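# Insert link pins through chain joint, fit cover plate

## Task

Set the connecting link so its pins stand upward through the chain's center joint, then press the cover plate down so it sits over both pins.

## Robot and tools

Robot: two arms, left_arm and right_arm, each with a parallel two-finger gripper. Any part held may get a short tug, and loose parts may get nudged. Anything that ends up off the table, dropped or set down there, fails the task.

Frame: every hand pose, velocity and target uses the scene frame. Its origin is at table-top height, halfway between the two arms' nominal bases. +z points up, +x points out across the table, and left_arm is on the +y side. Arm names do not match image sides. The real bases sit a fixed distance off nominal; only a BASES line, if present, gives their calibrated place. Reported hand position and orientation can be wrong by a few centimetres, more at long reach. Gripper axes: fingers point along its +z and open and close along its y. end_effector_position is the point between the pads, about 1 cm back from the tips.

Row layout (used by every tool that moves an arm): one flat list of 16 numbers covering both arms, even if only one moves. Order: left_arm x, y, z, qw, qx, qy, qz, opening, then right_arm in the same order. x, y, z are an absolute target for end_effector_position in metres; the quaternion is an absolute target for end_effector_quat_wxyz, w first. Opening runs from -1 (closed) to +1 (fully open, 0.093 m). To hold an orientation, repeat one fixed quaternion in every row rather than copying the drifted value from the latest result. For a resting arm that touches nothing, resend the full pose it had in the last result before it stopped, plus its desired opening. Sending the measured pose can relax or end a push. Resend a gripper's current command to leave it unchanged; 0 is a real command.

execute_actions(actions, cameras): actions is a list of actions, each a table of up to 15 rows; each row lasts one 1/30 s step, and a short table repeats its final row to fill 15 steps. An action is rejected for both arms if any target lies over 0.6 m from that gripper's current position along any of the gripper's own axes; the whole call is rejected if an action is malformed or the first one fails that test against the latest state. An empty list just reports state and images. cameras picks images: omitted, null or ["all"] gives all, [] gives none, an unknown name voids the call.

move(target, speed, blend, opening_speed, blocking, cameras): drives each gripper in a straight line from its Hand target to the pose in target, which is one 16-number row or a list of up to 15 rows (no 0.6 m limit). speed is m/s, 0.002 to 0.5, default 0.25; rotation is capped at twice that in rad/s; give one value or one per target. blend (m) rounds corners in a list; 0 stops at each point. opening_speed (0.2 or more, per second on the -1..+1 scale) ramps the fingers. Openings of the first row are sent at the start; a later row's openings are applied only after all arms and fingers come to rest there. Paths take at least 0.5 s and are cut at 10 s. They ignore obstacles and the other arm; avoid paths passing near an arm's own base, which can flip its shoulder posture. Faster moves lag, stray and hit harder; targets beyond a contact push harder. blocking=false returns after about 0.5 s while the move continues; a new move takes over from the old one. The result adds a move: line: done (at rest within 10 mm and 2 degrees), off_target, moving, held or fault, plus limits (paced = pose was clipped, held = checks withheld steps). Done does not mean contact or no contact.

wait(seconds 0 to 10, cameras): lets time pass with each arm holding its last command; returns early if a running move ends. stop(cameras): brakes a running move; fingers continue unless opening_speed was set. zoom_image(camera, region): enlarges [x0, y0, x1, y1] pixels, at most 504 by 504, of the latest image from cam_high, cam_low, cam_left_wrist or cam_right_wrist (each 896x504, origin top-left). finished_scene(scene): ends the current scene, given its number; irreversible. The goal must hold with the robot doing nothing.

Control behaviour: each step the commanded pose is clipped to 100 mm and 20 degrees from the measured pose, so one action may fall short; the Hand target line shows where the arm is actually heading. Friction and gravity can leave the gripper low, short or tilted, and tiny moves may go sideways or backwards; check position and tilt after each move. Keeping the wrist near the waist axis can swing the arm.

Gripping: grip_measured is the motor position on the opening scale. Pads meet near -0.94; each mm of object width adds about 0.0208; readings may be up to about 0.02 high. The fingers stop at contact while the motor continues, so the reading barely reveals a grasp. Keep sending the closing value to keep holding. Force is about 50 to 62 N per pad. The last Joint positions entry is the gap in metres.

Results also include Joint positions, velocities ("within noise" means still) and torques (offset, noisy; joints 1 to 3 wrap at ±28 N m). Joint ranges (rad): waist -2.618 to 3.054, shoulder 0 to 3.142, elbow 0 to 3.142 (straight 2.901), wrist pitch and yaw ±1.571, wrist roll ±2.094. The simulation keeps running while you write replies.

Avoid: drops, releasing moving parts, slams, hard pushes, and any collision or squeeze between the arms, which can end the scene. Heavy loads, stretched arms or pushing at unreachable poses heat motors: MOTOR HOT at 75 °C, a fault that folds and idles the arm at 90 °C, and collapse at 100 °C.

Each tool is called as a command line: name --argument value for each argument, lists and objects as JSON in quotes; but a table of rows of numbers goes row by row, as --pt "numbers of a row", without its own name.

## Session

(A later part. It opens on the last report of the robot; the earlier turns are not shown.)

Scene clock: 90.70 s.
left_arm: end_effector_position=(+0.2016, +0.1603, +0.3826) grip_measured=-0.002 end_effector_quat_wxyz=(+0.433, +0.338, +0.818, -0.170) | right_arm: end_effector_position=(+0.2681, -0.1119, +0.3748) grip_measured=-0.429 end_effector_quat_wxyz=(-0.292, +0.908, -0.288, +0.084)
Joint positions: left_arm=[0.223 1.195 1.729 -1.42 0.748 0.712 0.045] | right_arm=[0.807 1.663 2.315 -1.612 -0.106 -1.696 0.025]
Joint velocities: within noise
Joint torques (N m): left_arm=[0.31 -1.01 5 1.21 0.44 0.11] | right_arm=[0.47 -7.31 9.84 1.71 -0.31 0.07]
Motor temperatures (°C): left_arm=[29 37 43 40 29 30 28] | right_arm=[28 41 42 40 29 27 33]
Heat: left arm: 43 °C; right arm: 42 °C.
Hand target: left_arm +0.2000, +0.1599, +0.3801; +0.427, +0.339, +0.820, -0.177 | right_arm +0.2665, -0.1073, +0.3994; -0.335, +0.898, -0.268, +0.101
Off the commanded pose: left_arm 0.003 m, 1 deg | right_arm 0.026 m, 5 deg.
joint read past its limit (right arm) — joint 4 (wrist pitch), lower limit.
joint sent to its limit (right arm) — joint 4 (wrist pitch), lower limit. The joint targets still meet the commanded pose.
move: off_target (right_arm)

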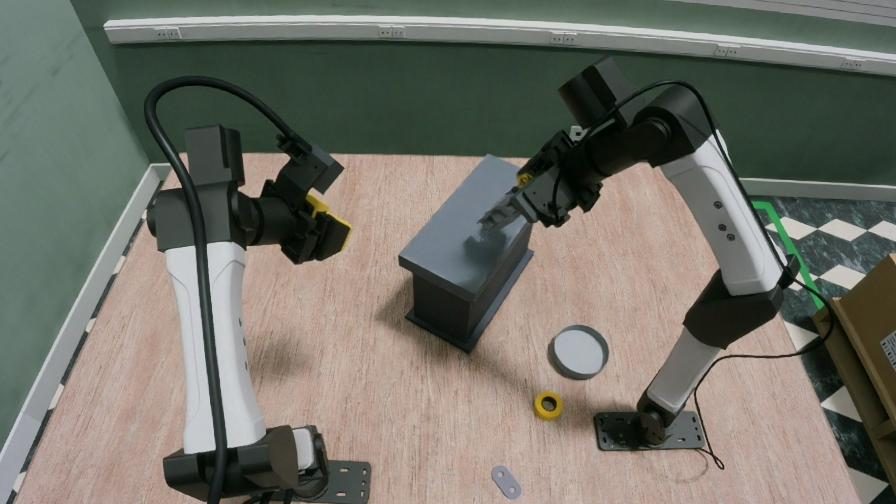

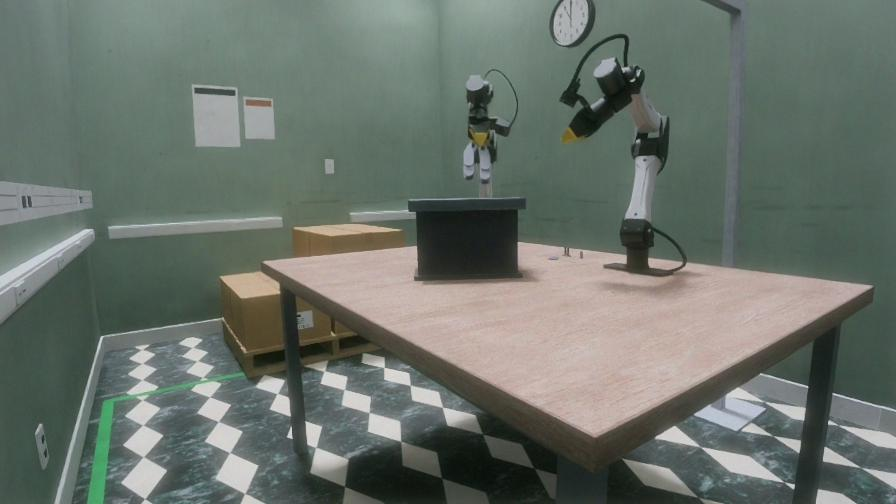

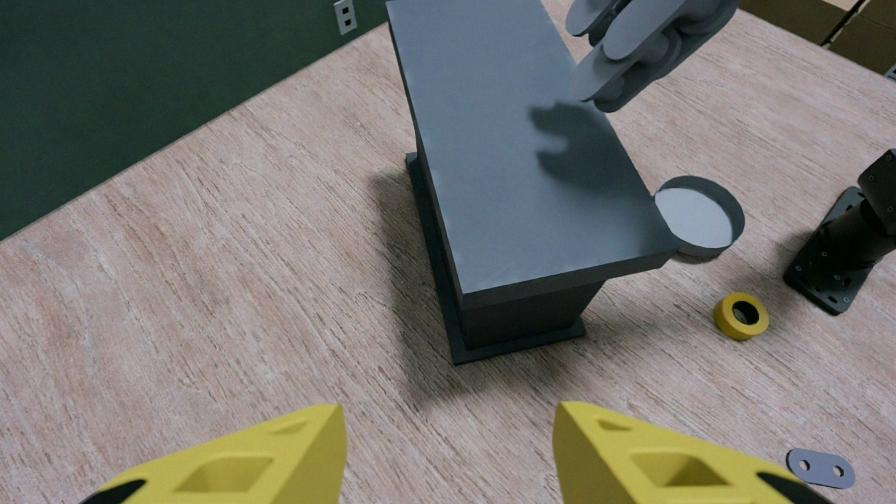

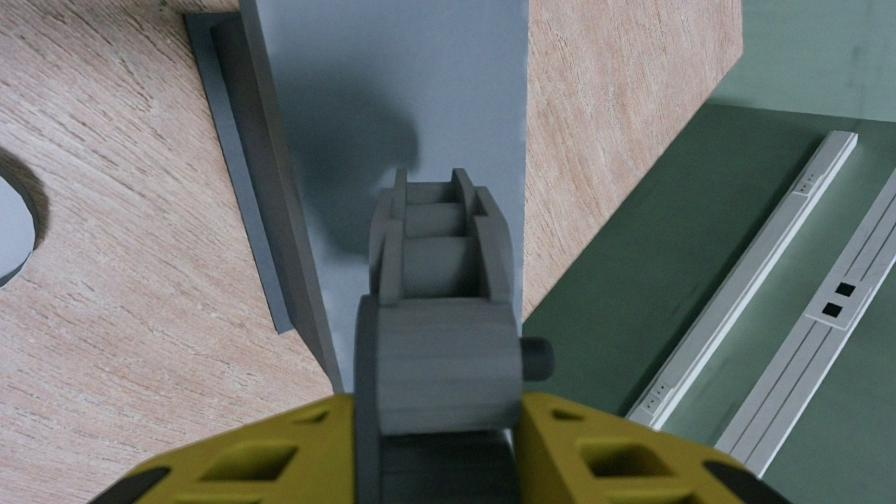

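execute_actions --actions '[]'

Scene clock: 92.87 s.
left_arm: end_effector_position=(+0.2016, +0.1603, +0.3826) grip_measured=-0.002 end_effector_quat_wxyz=(+0.433, +0.338, +0.818, -0.170) | right_arm: end_effector_position=(+0.2681, -0.1119, +0.3748) grip_measured=-0.429 end_effector_quat_wxyz=(-0.292, +0.908, -0.287, +0.085)
Joint positions: left_arm=[0.223 1.195 1.729 -1.42 0.748 0.712 0.045] | right_arm=[0.807 1.663 2.315 -1.612 -0.106 -1.697 0.025]
Joint velocities: within noise
Joint torques (N m): left_arm=[0.29 -0.99 5 1.21 0.45 0.11] | right_arm=[0.49 -7.32 9.83 1.71 -0.31 0.05]
Motor temperatures (°C): left_arm=[29 37 43 40 29 30 28] | right_arm=[28 41 42 40 29 27 33]
Heat: left arm: 43 °C; right arm: 42 °C.
Hand target: left_arm +0.2000, +0.1599, +0.3801; +0.427, +0.339, +0.820, -0.177 | right_arm +0.2665, -0.1073, +0.3994; -0.335, +0.898, -0.268, +0.101
Tool commands: left_gripper/opening=+0.0 right_gripper/opening=-0.8
Off the commanded pose: left_arm 0.003 m, 1 deg | right_arm 0.026 m, 5 deg.
joint read past its limit (right arm) — joint 4 (wrist pitch), lower limit.

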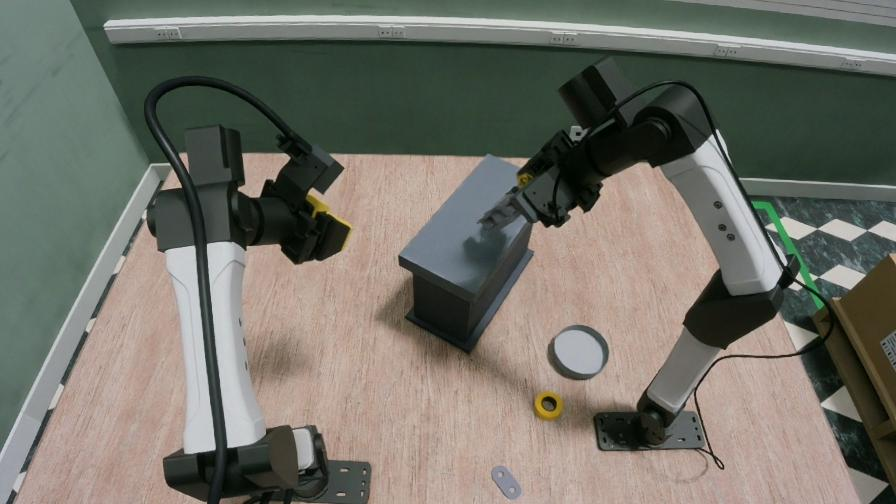

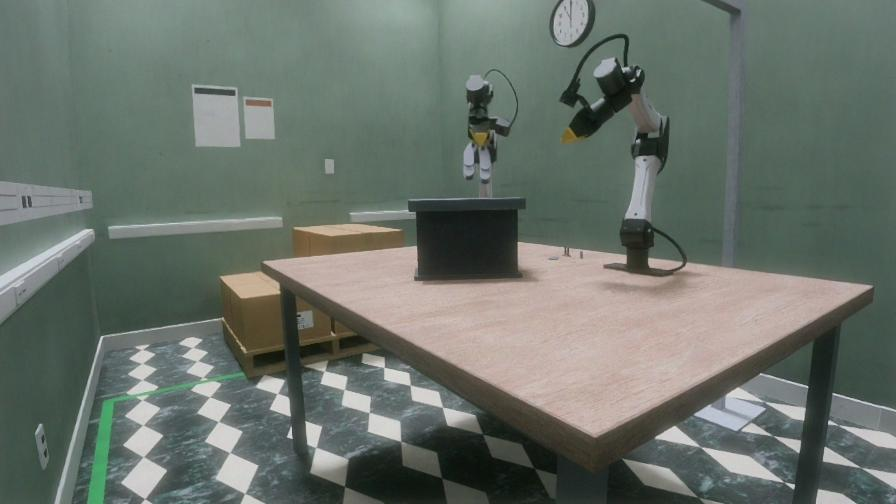

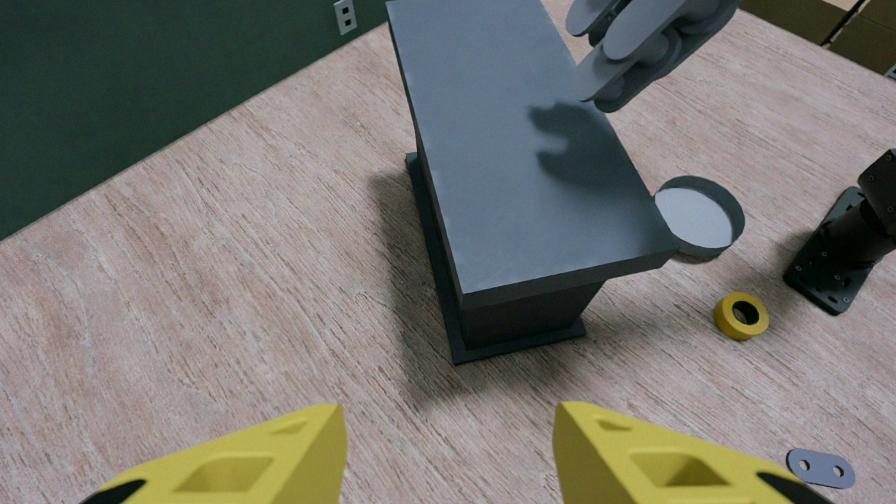

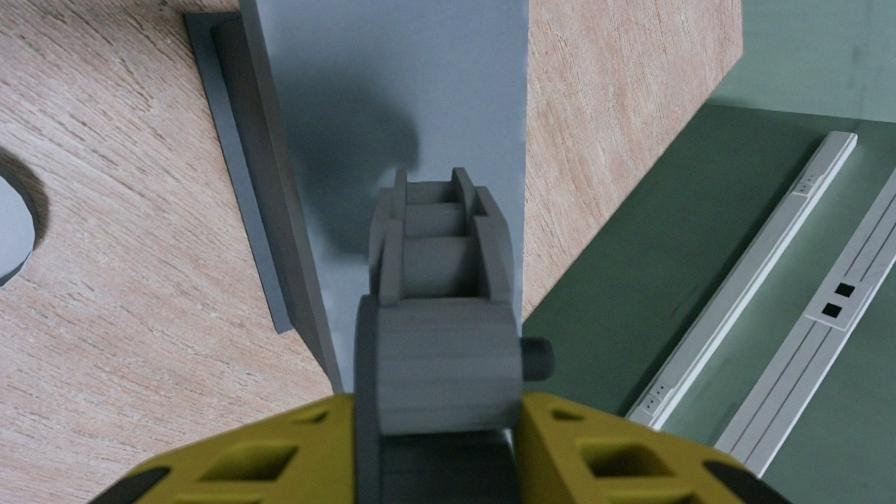

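move --pt "0.2 0.16 0.38 0.4266 0.3394 0.8195 -0.1767 0.0 0.270 -0.102 0.39 0.4791 -0.8299 0.2474 -0.1428 -0.8" --pt "0.2 0.16 0.38 0.4266 0.3394 0.8195 -0.1767 0.0 0.275 -0.096 0.36 0.6776 -0.6776 0.2020 -0.2020 -0.8" --speed 0.12 --blend 0.02

Scene clock: 97.70 s.
left_arm: end_effector_position=(+0.2016, +0.1603, +0.3826) grip_measured=-0.002 end_effector_quat_wxyz=(+0.433, +0.338, +0.818, -0.170) | right_arm: end_effector_position=(+0.2643, -0.1069, +0.2803) grip_measured=-0.429 end_effector_quat_wxyz=(-0.574, +0.765, -0.254, +0.149)
Joint positions: left_arm=[0.223 1.195 1.729 -1.42 0.748 0.712 0.045] | right_arm=[0.767 0.935 0.803 -0.178 -0.227 -1.576 0.025]
Joint velocities: within noise
Joint torques (N m): left_arm=[0.29 -0.99 4.97 1.21 0.44 0.11] | right_arm=[-0.47 -6.87 9.95 4.04 -0.26 0.16]
Motor temperatures (°C): left_arm=[29 37 43 40 29 30 28] | right_arm=[28 42 42 43 29 27 33]
Heat: left arm: 43 °C; right arm: 43 °C.
Hand target: left_arm +0.2000, +0.1599, +0.3801; +0.427, +0.339, +0.820, -0.177 | right_arm +0.2638, -0.1077, +0.3583; -0.670, +0.685, -0.204, +0.201
Off the commanded pose: left_arm 0.003 m, 1 deg | right_arm 0.081 m, 18 deg.
move: off_target (right_arm)

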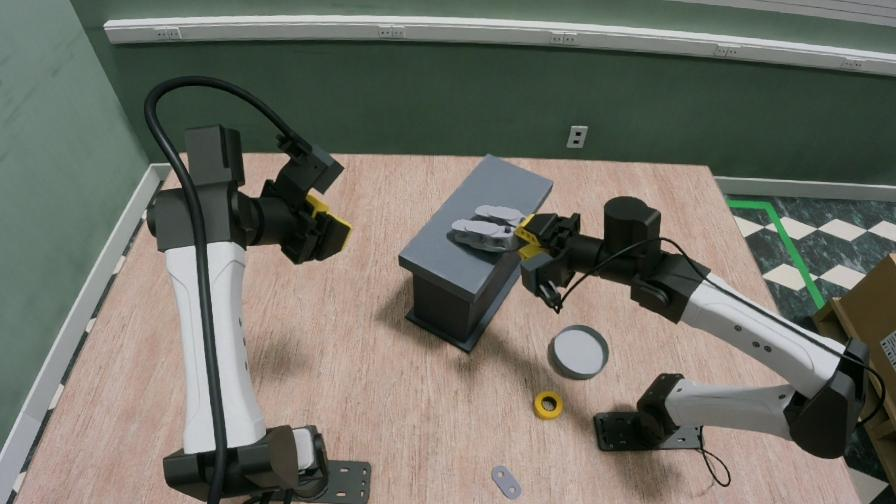

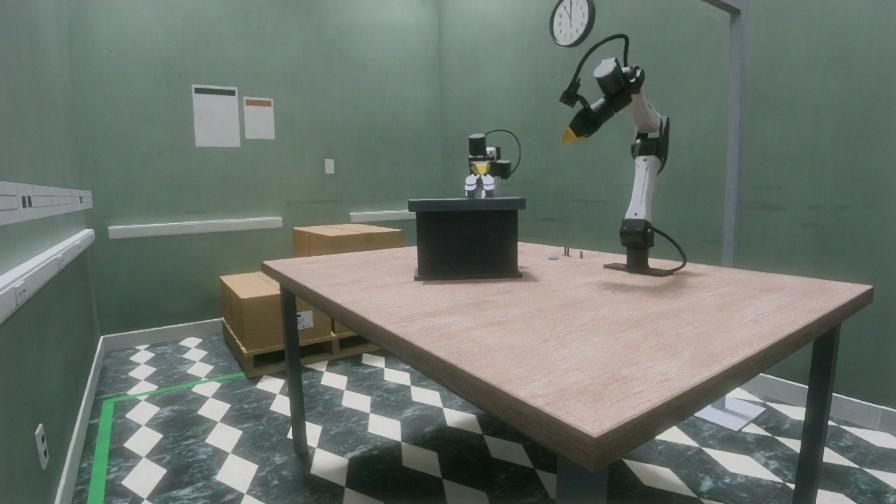

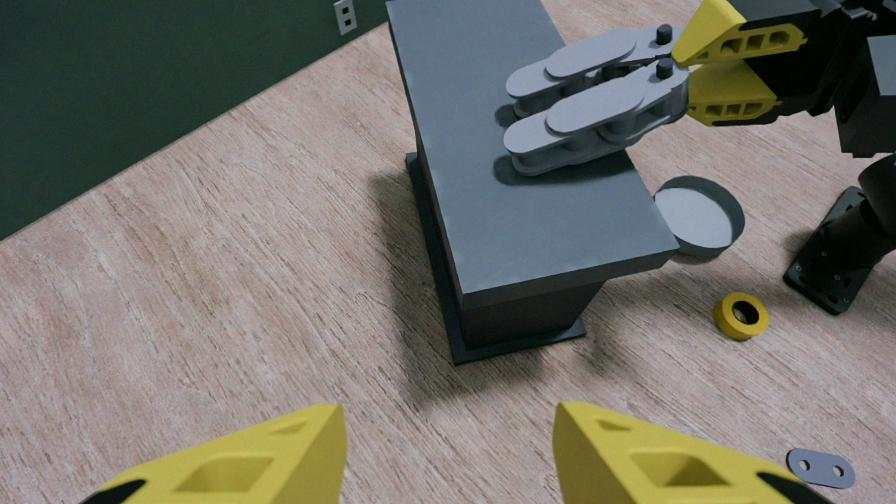

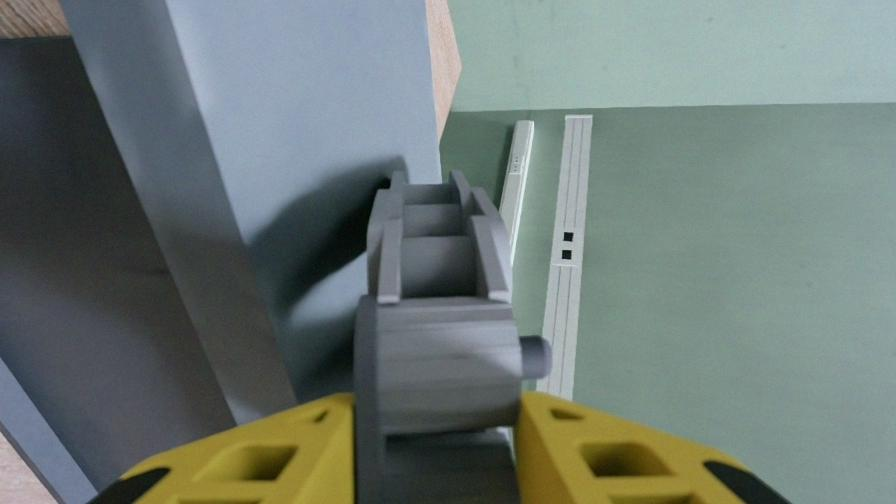

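move --target '[0.2,0.16,0.38,0.4266,0.3394,0.8195,-0.1767,0.0,0.283,-0.088,0.345,0.7341,-0.6159,0.1836,-0.2188,-0.8]' --speed 0.06

zoom_image --camera "cam_left_wrist" --region '[440, 0, 800, 202]'

Scene clock: 100.93 s.
left_arm: end_effector_position=(+0.2016, +0.1603, +0.3826) grip_measured=-0.002 end_effector_quat_wxyz=(+0.433, +0.338, +0.818, -0.170) | right_arm: end_effector_position=(+0.2743, -0.0972, +0.2644) grip_measured=-0.429 end_effector_quat_wxyz=(-0.636, +0.714, -0.241, +0.167)
Joint positions: left_arm=[0.223 1.195 1.729 -1.42 0.748 0.712 0.045] | right_arm=[0.767 0.961 0.592 0.23 -0.227 -1.534 0.025]
Joint velocities: within noise
Joint torques (N m): left_arm=[0.29 -0.99 4.97 1.22 0.45 0.11] | right_arm=[-0.12 -4.53 10.3 4.26 -0.15 0.17]
Motor temperatures (°C): left_arm=[29 36 43 40 29 30 28] | right_arm=[28 42 42 46 29 27 34]
Heat: left arm: 43 °C; right arm: 46 °C.
Hand target: left_arm +0.2000, +0.1599, +0.3801; +0.427, +0.339, +0.820, -0.177 | right_arm +0.2719, -0.0995, +0.3423; -0.725, +0.626, -0.187, +0.217
Off the commanded pose: left_arm 0.003 m, 1 deg | right_arm 0.082 m, 18 deg.
move: off_target (right_arm)

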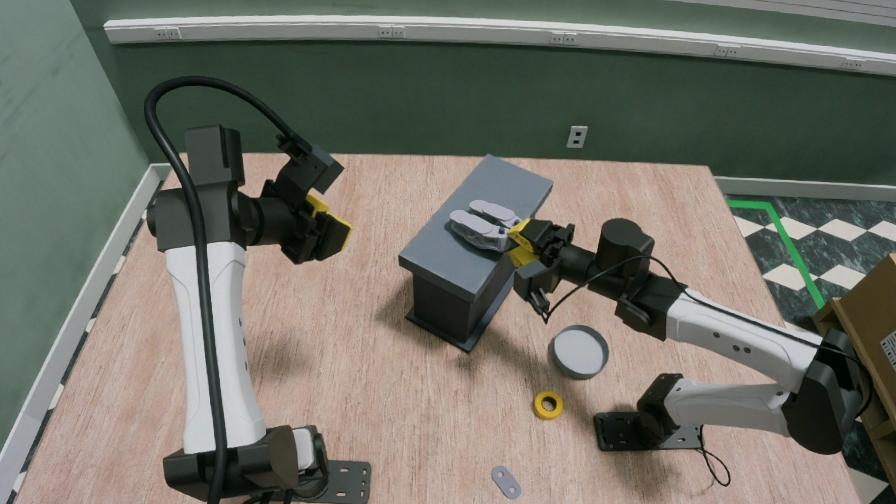

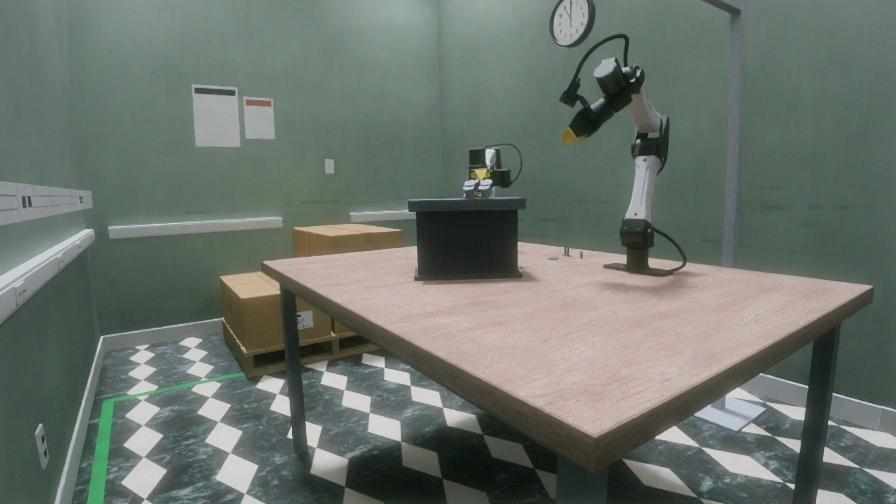

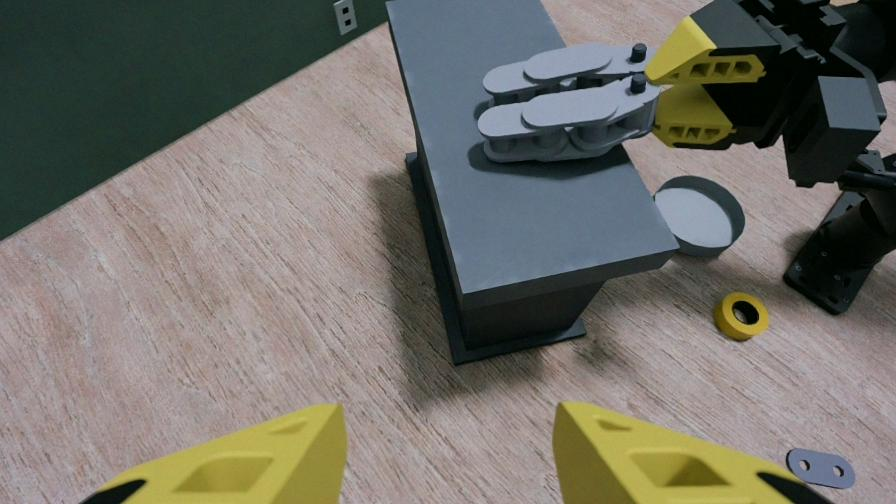

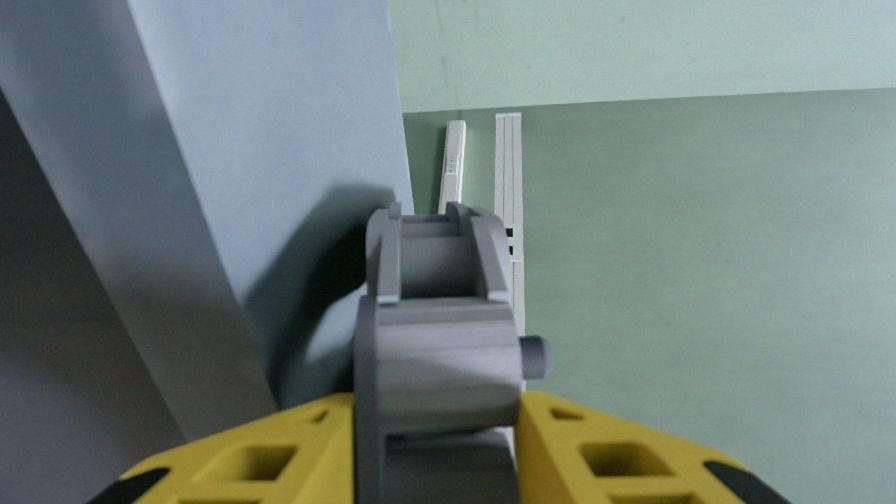

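Scaled by 1.400 from the camera's 896x504 image, which has a finer 1280x720 frame.

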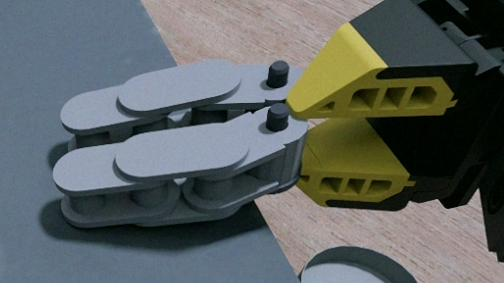

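move --target '[0.2,0.16,0.38,0.4266,0.3394,0.8195,-0.1767,0.0,0.285,-0.085,0.33,0.7551,-0.5900,0.1759,-0.2251,-0.8]' --speed 0.06

zoom_image --camera "cam_left_wrist" --region '[440, 0, 800, 202]'

Scene clock: 103.17 s.
left_arm: end_effector_position=(+0.2016, +0.1603, +0.3826) grip_measured=-0.002 end_effector_quat_wxyz=(+0.433, +0.338, +0.818, -0.170) | right_arm: end_effector_position=(+0.2826, -0.0895, +0.2537) grip_measured=-0.429 end_effector_quat_wxyz=(+0.667, -0.686, +0.231, -0.177)
Joint positions: left_arm=[0.223 1.195 1.729 -1.42 0.748 0.712 0.045] | right_arm=[0.767 1.047 0.497 0.501 -0.227 -1.517 0.025]
Joint velocities: within noise
Joint torques (N m): left_arm=[0.29 -0.99 4.98 1.2 0.45 0.11] | right_arm=[0.47 -4.98 9.88 4.15 -0.04 0.18]
Motor temperatures (°C): left_arm=[29 36 43 40 29 30 28] | right_arm=[28 41 43 49 29 27 34]
Heat: left arm: 43 °C; right arm: 49 °C.
Hand target: left_arm +0.2000, +0.1599, +0.3801; +0.427, +0.339, +0.820, -0.177 | right_arm +0.2770, -0.0932, +0.3269; +0.748, -0.599, +0.180, -0.223
Off the commanded pose: left_arm 0.003 m, 1 deg | right_arm 0.076 m, 17 deg.
move: off_target (right_arm)

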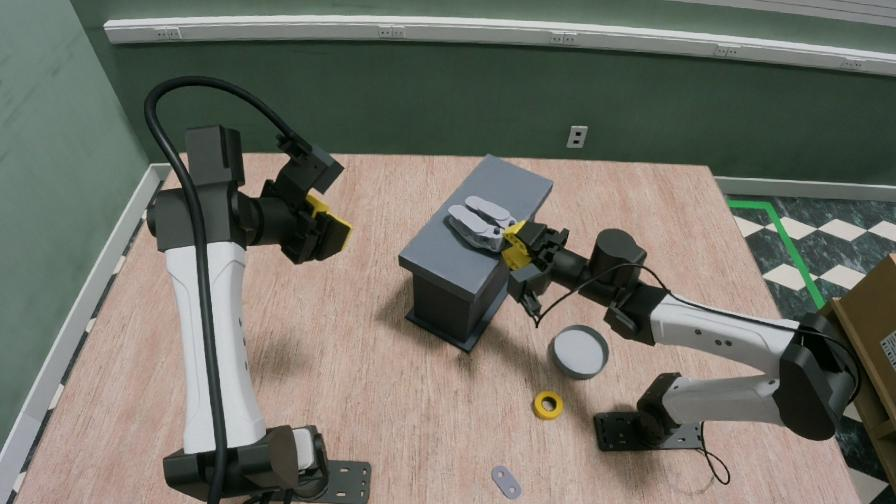

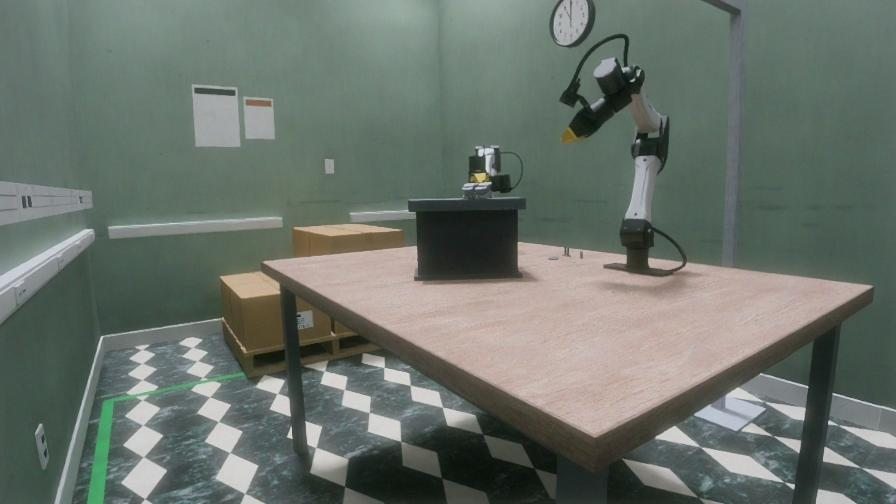

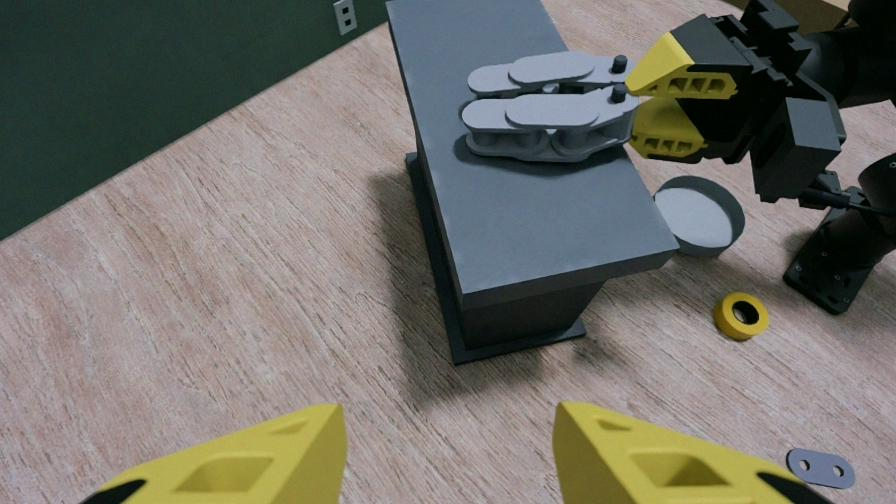

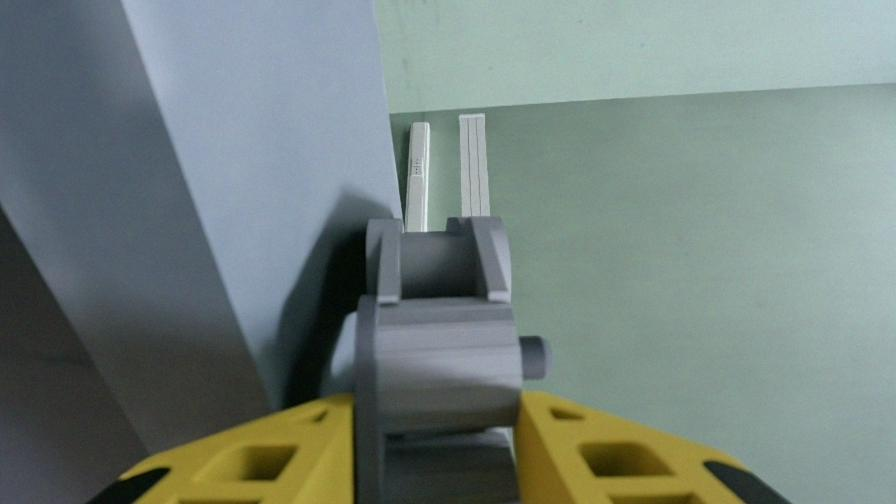

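Scaled by 1.400 from the camera's 896x504 image, which has a finer 1280x720 frame.

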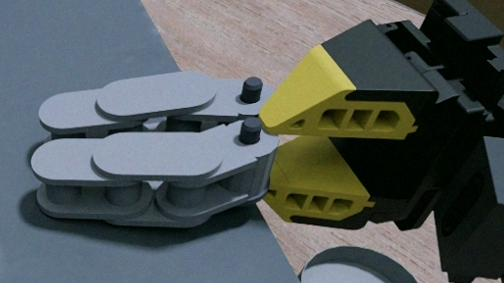

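move --target '[0.2,0.16,0.38,0.4266,0.3394,0.8195,-0.1767,0.0,0.277,-0.092,0.33,0.7653,-0.5767,0.1719,-0.2282,-0.8]' --speed 0.05

zoom_image --camera "cam_left_wrist" --region '[440, 0, 800, 202]'

Scene clock: 105.17 s.
left_arm: end_effector_position=(+0.2016, +0.1603, +0.3826) grip_measured=-0.002 end_effector_quat_wxyz=(+0.433, +0.338, +0.818, -0.170) | right_arm: end_effector_position=(+0.2794, -0.0918, +0.2504) grip_measured=-0.429 end_effector_quat_wxyz=(+0.678, -0.675, +0.228, -0.181)
Joint positions: left_arm=[0.223 1.195 1.729 -1.42 0.748 0.712 0.045] | right_arm=[0.771 1.044 0.451 0.577 -0.221 -1.51 0.025]
Joint velocities: within noise
Joint torques (N m): left_arm=[0.29 -1.01 4.98 1.22 0.45 0.11] | right_arm=[0.55 -6.45 9.66 4.11 -0.04 0.2]
Motor temperatures (°C): left_arm=[29 36 43 40 29 30 28] | right_arm=[28 41 43 51 29 27 34]
Heat: left arm: 43 °C; right arm: 51 °C.
Hand target: left_arm +0.2000, +0.1599, +0.3801; +0.427, +0.339, +0.820, -0.177 | right_arm +0.2703, -0.0986, +0.3263; +0.760, -0.584, +0.175, -0.226
Off the commanded pose: left_arm 0.003 m, 1 deg | right_arm 0.080 m, 17 deg.
move: off_target (right_arm)

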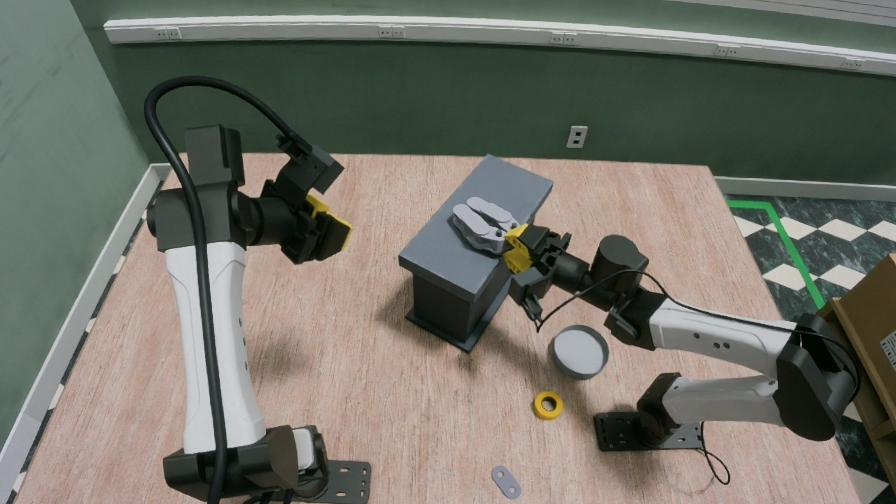

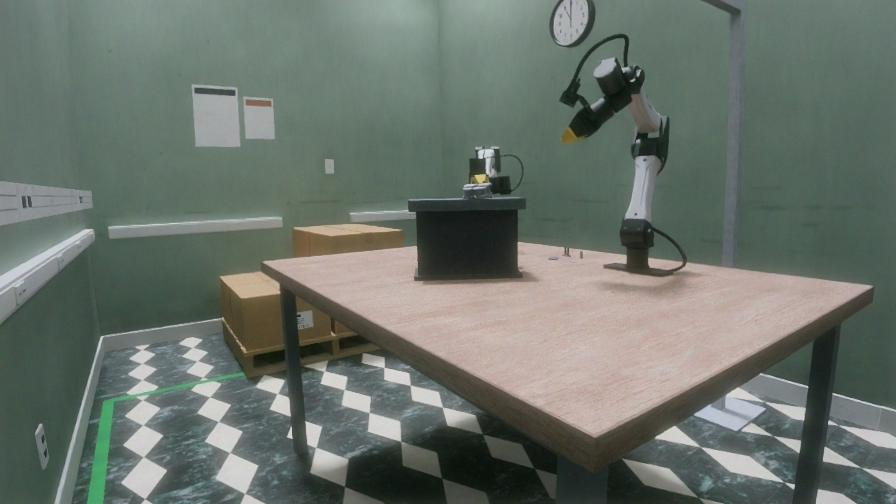

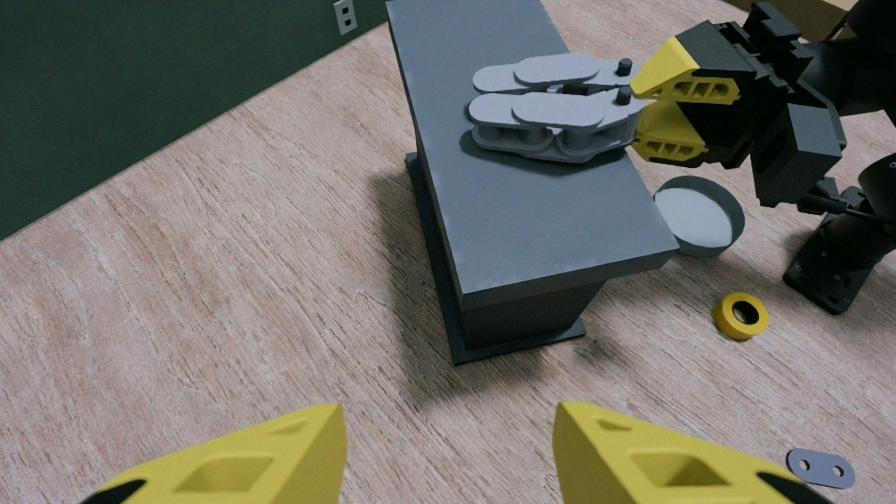

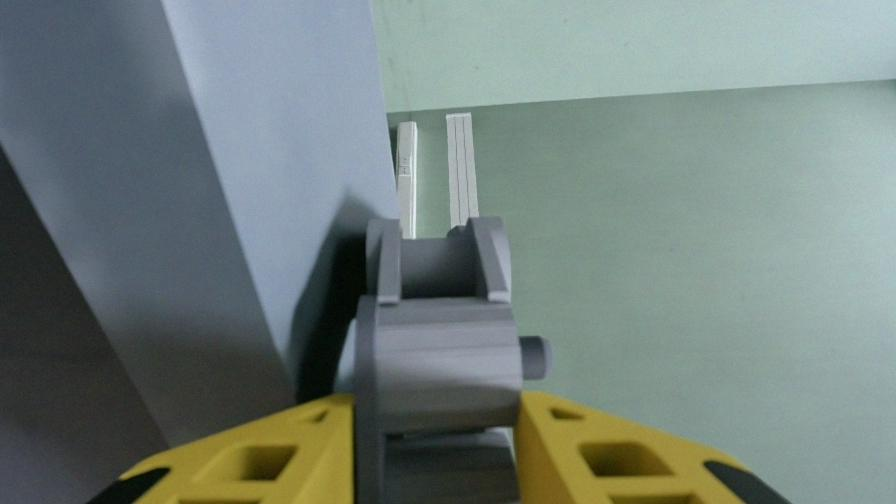

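Scaled by 1.400 from the camera's 896x504 image, which has a finer 1280x720 frame.

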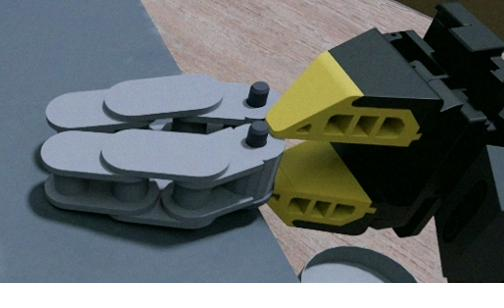

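move --target '[0.2,0.16,0.38,0.4266,0.3394,0.8195,-0.1767,0.0,0.274,-0.0955,0.322,0.7653,-0.5767,0.1719,-0.2282,-0.8]' --speed 0.05

zoom_image --camera "cam_left_wrist" --region '[440, 0, 800, 202]'

Scene clock: 106.80 s.
left_arm: end_effector_position=(+0.2016, +0.1603, +0.3826) grip_measured=-0.002 end_effector_quat_wxyz=(+0.433, +0.338, +0.818, -0.170) | right_arm: end_effector_position=(+0.2762, -0.0950, +0.2486) grip_measured=-0.429 end_effector_quat_wxyz=(+0.684, -0.669, +0.225, -0.184)
Joint positions: left_arm=[0.223 1.195 1.729 -1.42 0.748 0.712 0.045] | right_arm=[0.771 1.032 0.418 0.618 -0.221 -1.509 0.025]
Joint velocities: within noise
Joint torques (N m): left_arm=[0.31 -0.99 4.98 1.21 0.45 0.11] | right_arm=[0.44 -5.48 9.48 4.02 -0.04 0.2]
Motor temperatures (°C): left_arm=[29 36 43 40 29 30 28] | right_arm=[28 41 43 52 29 27 34]
Heat: left arm: 43 °C; right arm: 52 °C.
Hand target: left_arm +0.2000, +0.1599, +0.3801; +0.427, +0.339, +0.820, -0.177 | right_arm +0.2683, -0.1012, +0.3188; +0.760, -0.584, +0.175, -0.226
Off the commanded pose: left_arm 0.003 m, 1 deg | right_arm 0.073 m, 16 deg.
move: off_target (right_arm)

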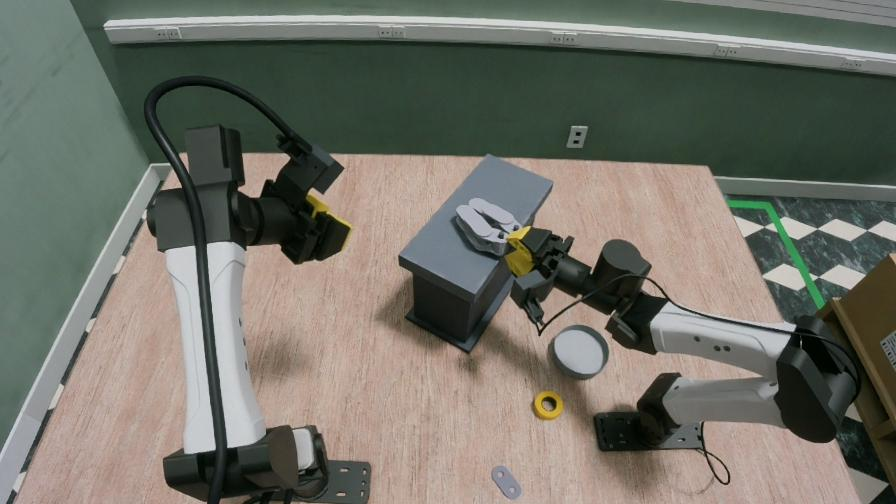

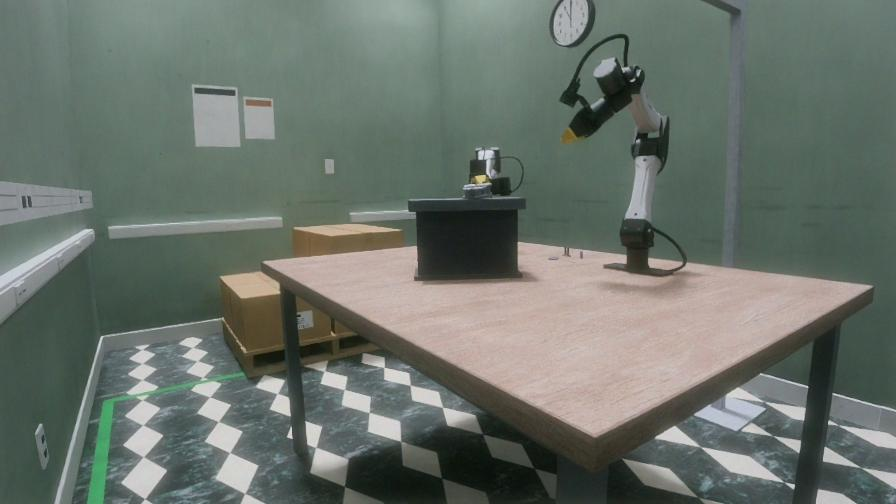

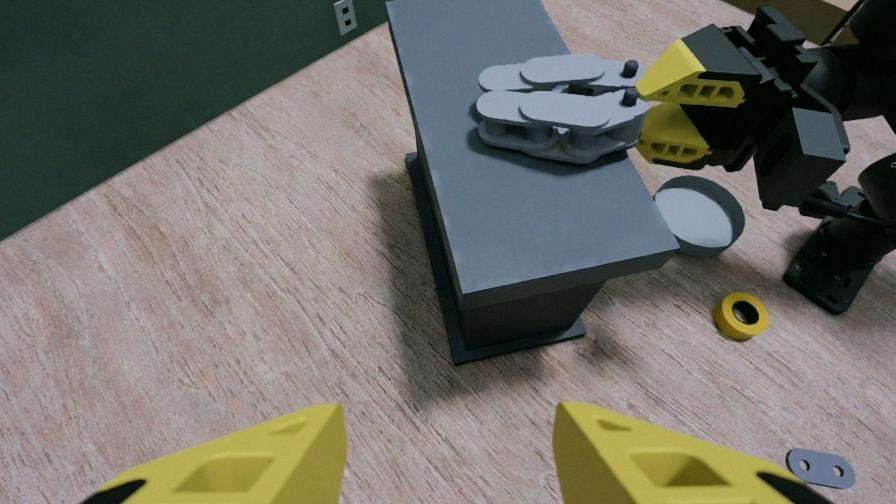

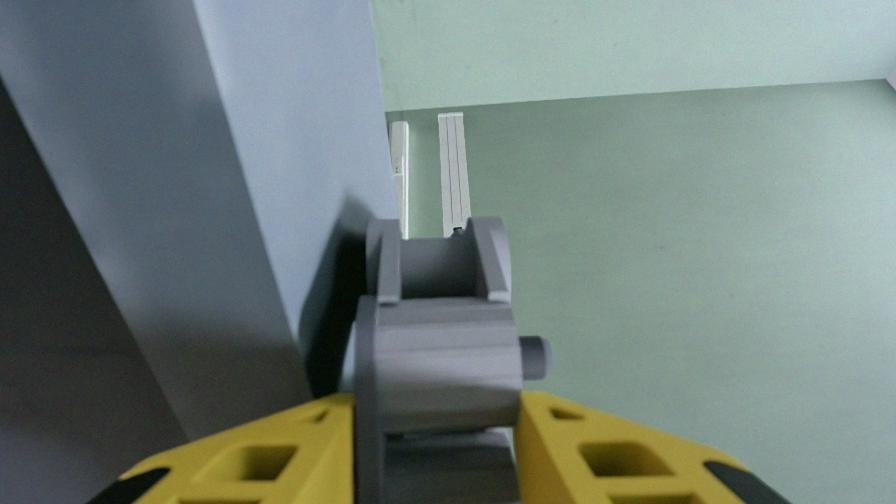

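Scaled by 1.400 from the camera's 896x504 image, which has a finer 1280x720 frame.

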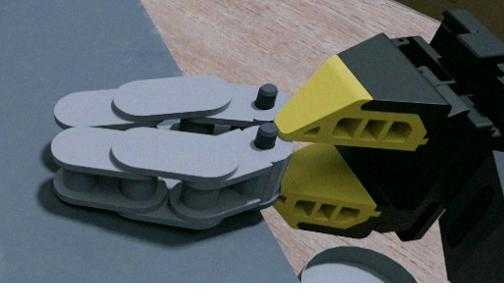

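move --target '[0.2,0.16,0.38,0.4266,0.3394,0.8195,-0.1767,0.0,0.274,-0.0955,0.311,0.7551,-0.5900,0.1759,-0.2251,-0.8]' --speed 0.04

zoom_image --camera "cam_left_wrist" --region '[440, 0, 800, 202]'

Scene clock: 107.87 s.
left_arm: end_effector_position=(+0.2016, +0.1603, +0.3826) grip_measured=-0.002 end_effector_quat_wxyz=(+0.433, +0.338, +0.818, -0.170) | right_arm: end_effector_position=(+0.2756, -0.0956, +0.2477) grip_measured=-0.429 end_effector_quat_wxyz=(+0.684, -0.669, +0.225, -0.184)
Joint positions: left_arm=[0.223 1.195 1.729 -1.42 0.748 0.712 0.045] | right_arm=[0.771 1.03 0.411 0.624 -0.221 -1.509 0.025]
Joint velocities: within noise
Joint torques (N m): left_arm=[0.29 -0.99 5 1.21 0.45 0.11] | right_arm=[0.39 -4.72 9.24 3.79 -0.05 0.13]
Motor temperatures (°C): left_arm=[29 36 43 40 29 30 28] | right_arm=[28 41 43 53 29 27 34]
Heat: left arm: 43 °C; right arm: 53 °C.
Hand target: left_arm +0.2000, +0.1599, +0.3801; +0.427, +0.339, +0.820, -0.177 | right_arm +0.2695, -0.0999, +0.3087; +0.751, -0.595, +0.179, -0.224
Off the commanded pose: left_arm 0.003 m, 1 deg | right_arm 0.063 m, 14 deg.
move: off_target (right_arm)

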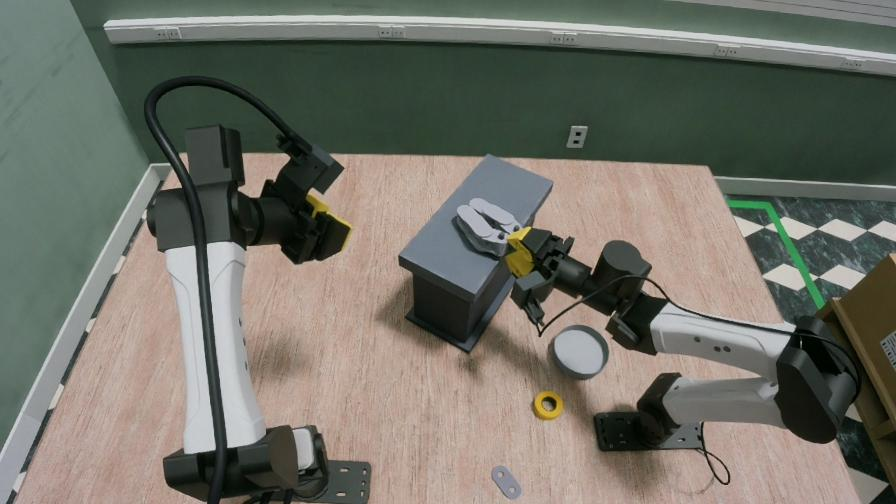

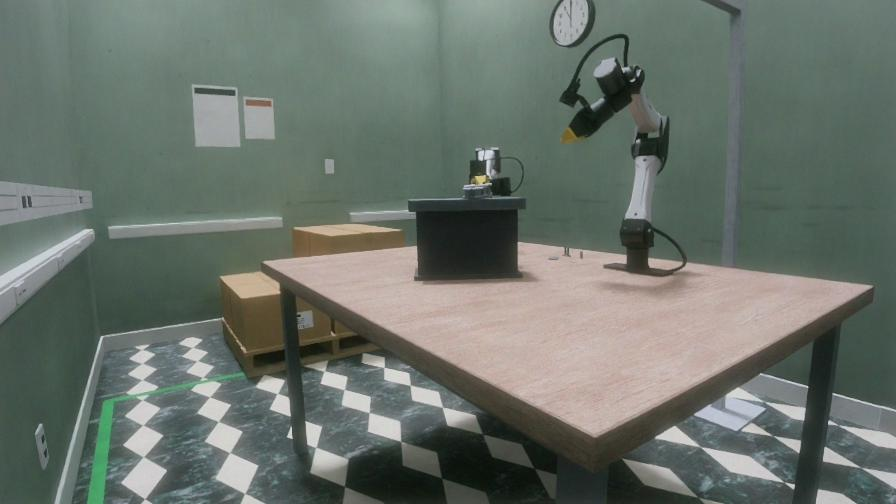

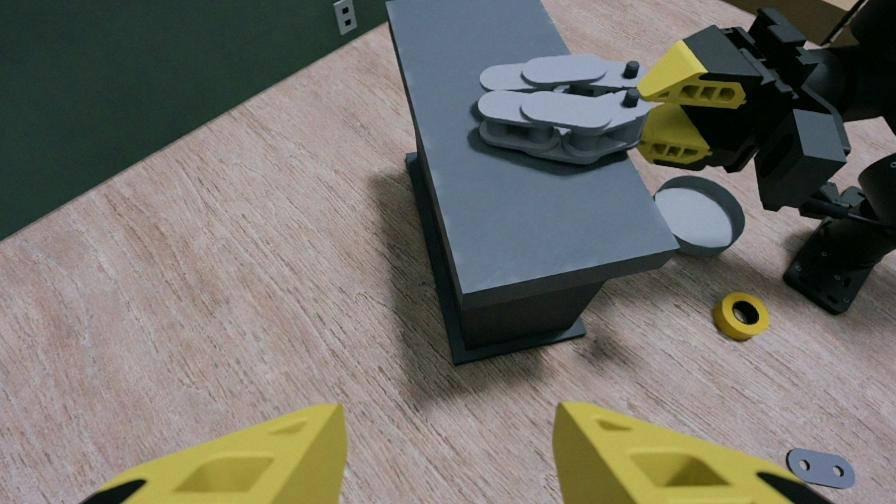

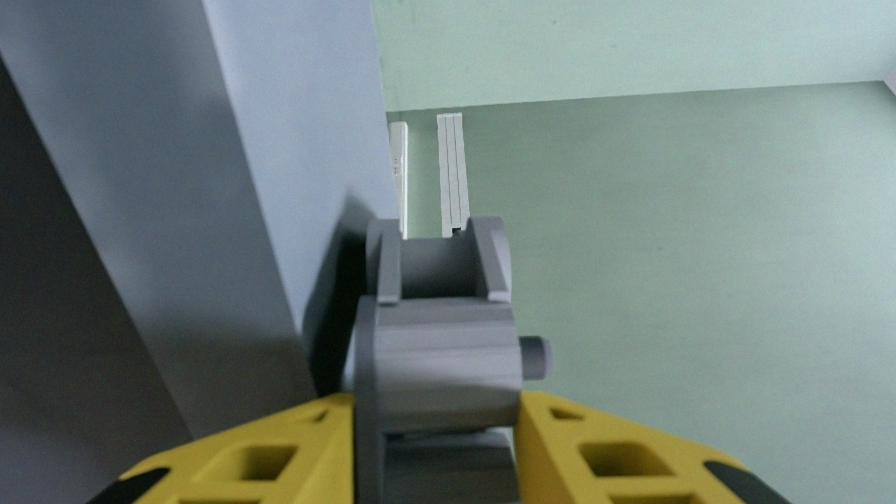

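Scaled by 1.400 from the camera's 896x504 image, which has a finer 1280x720 frame.

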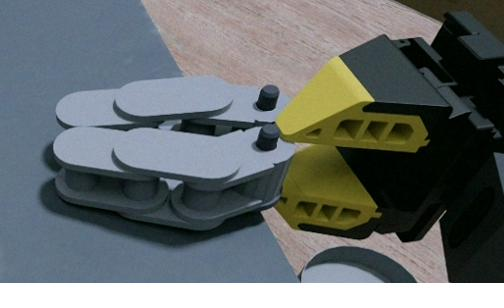

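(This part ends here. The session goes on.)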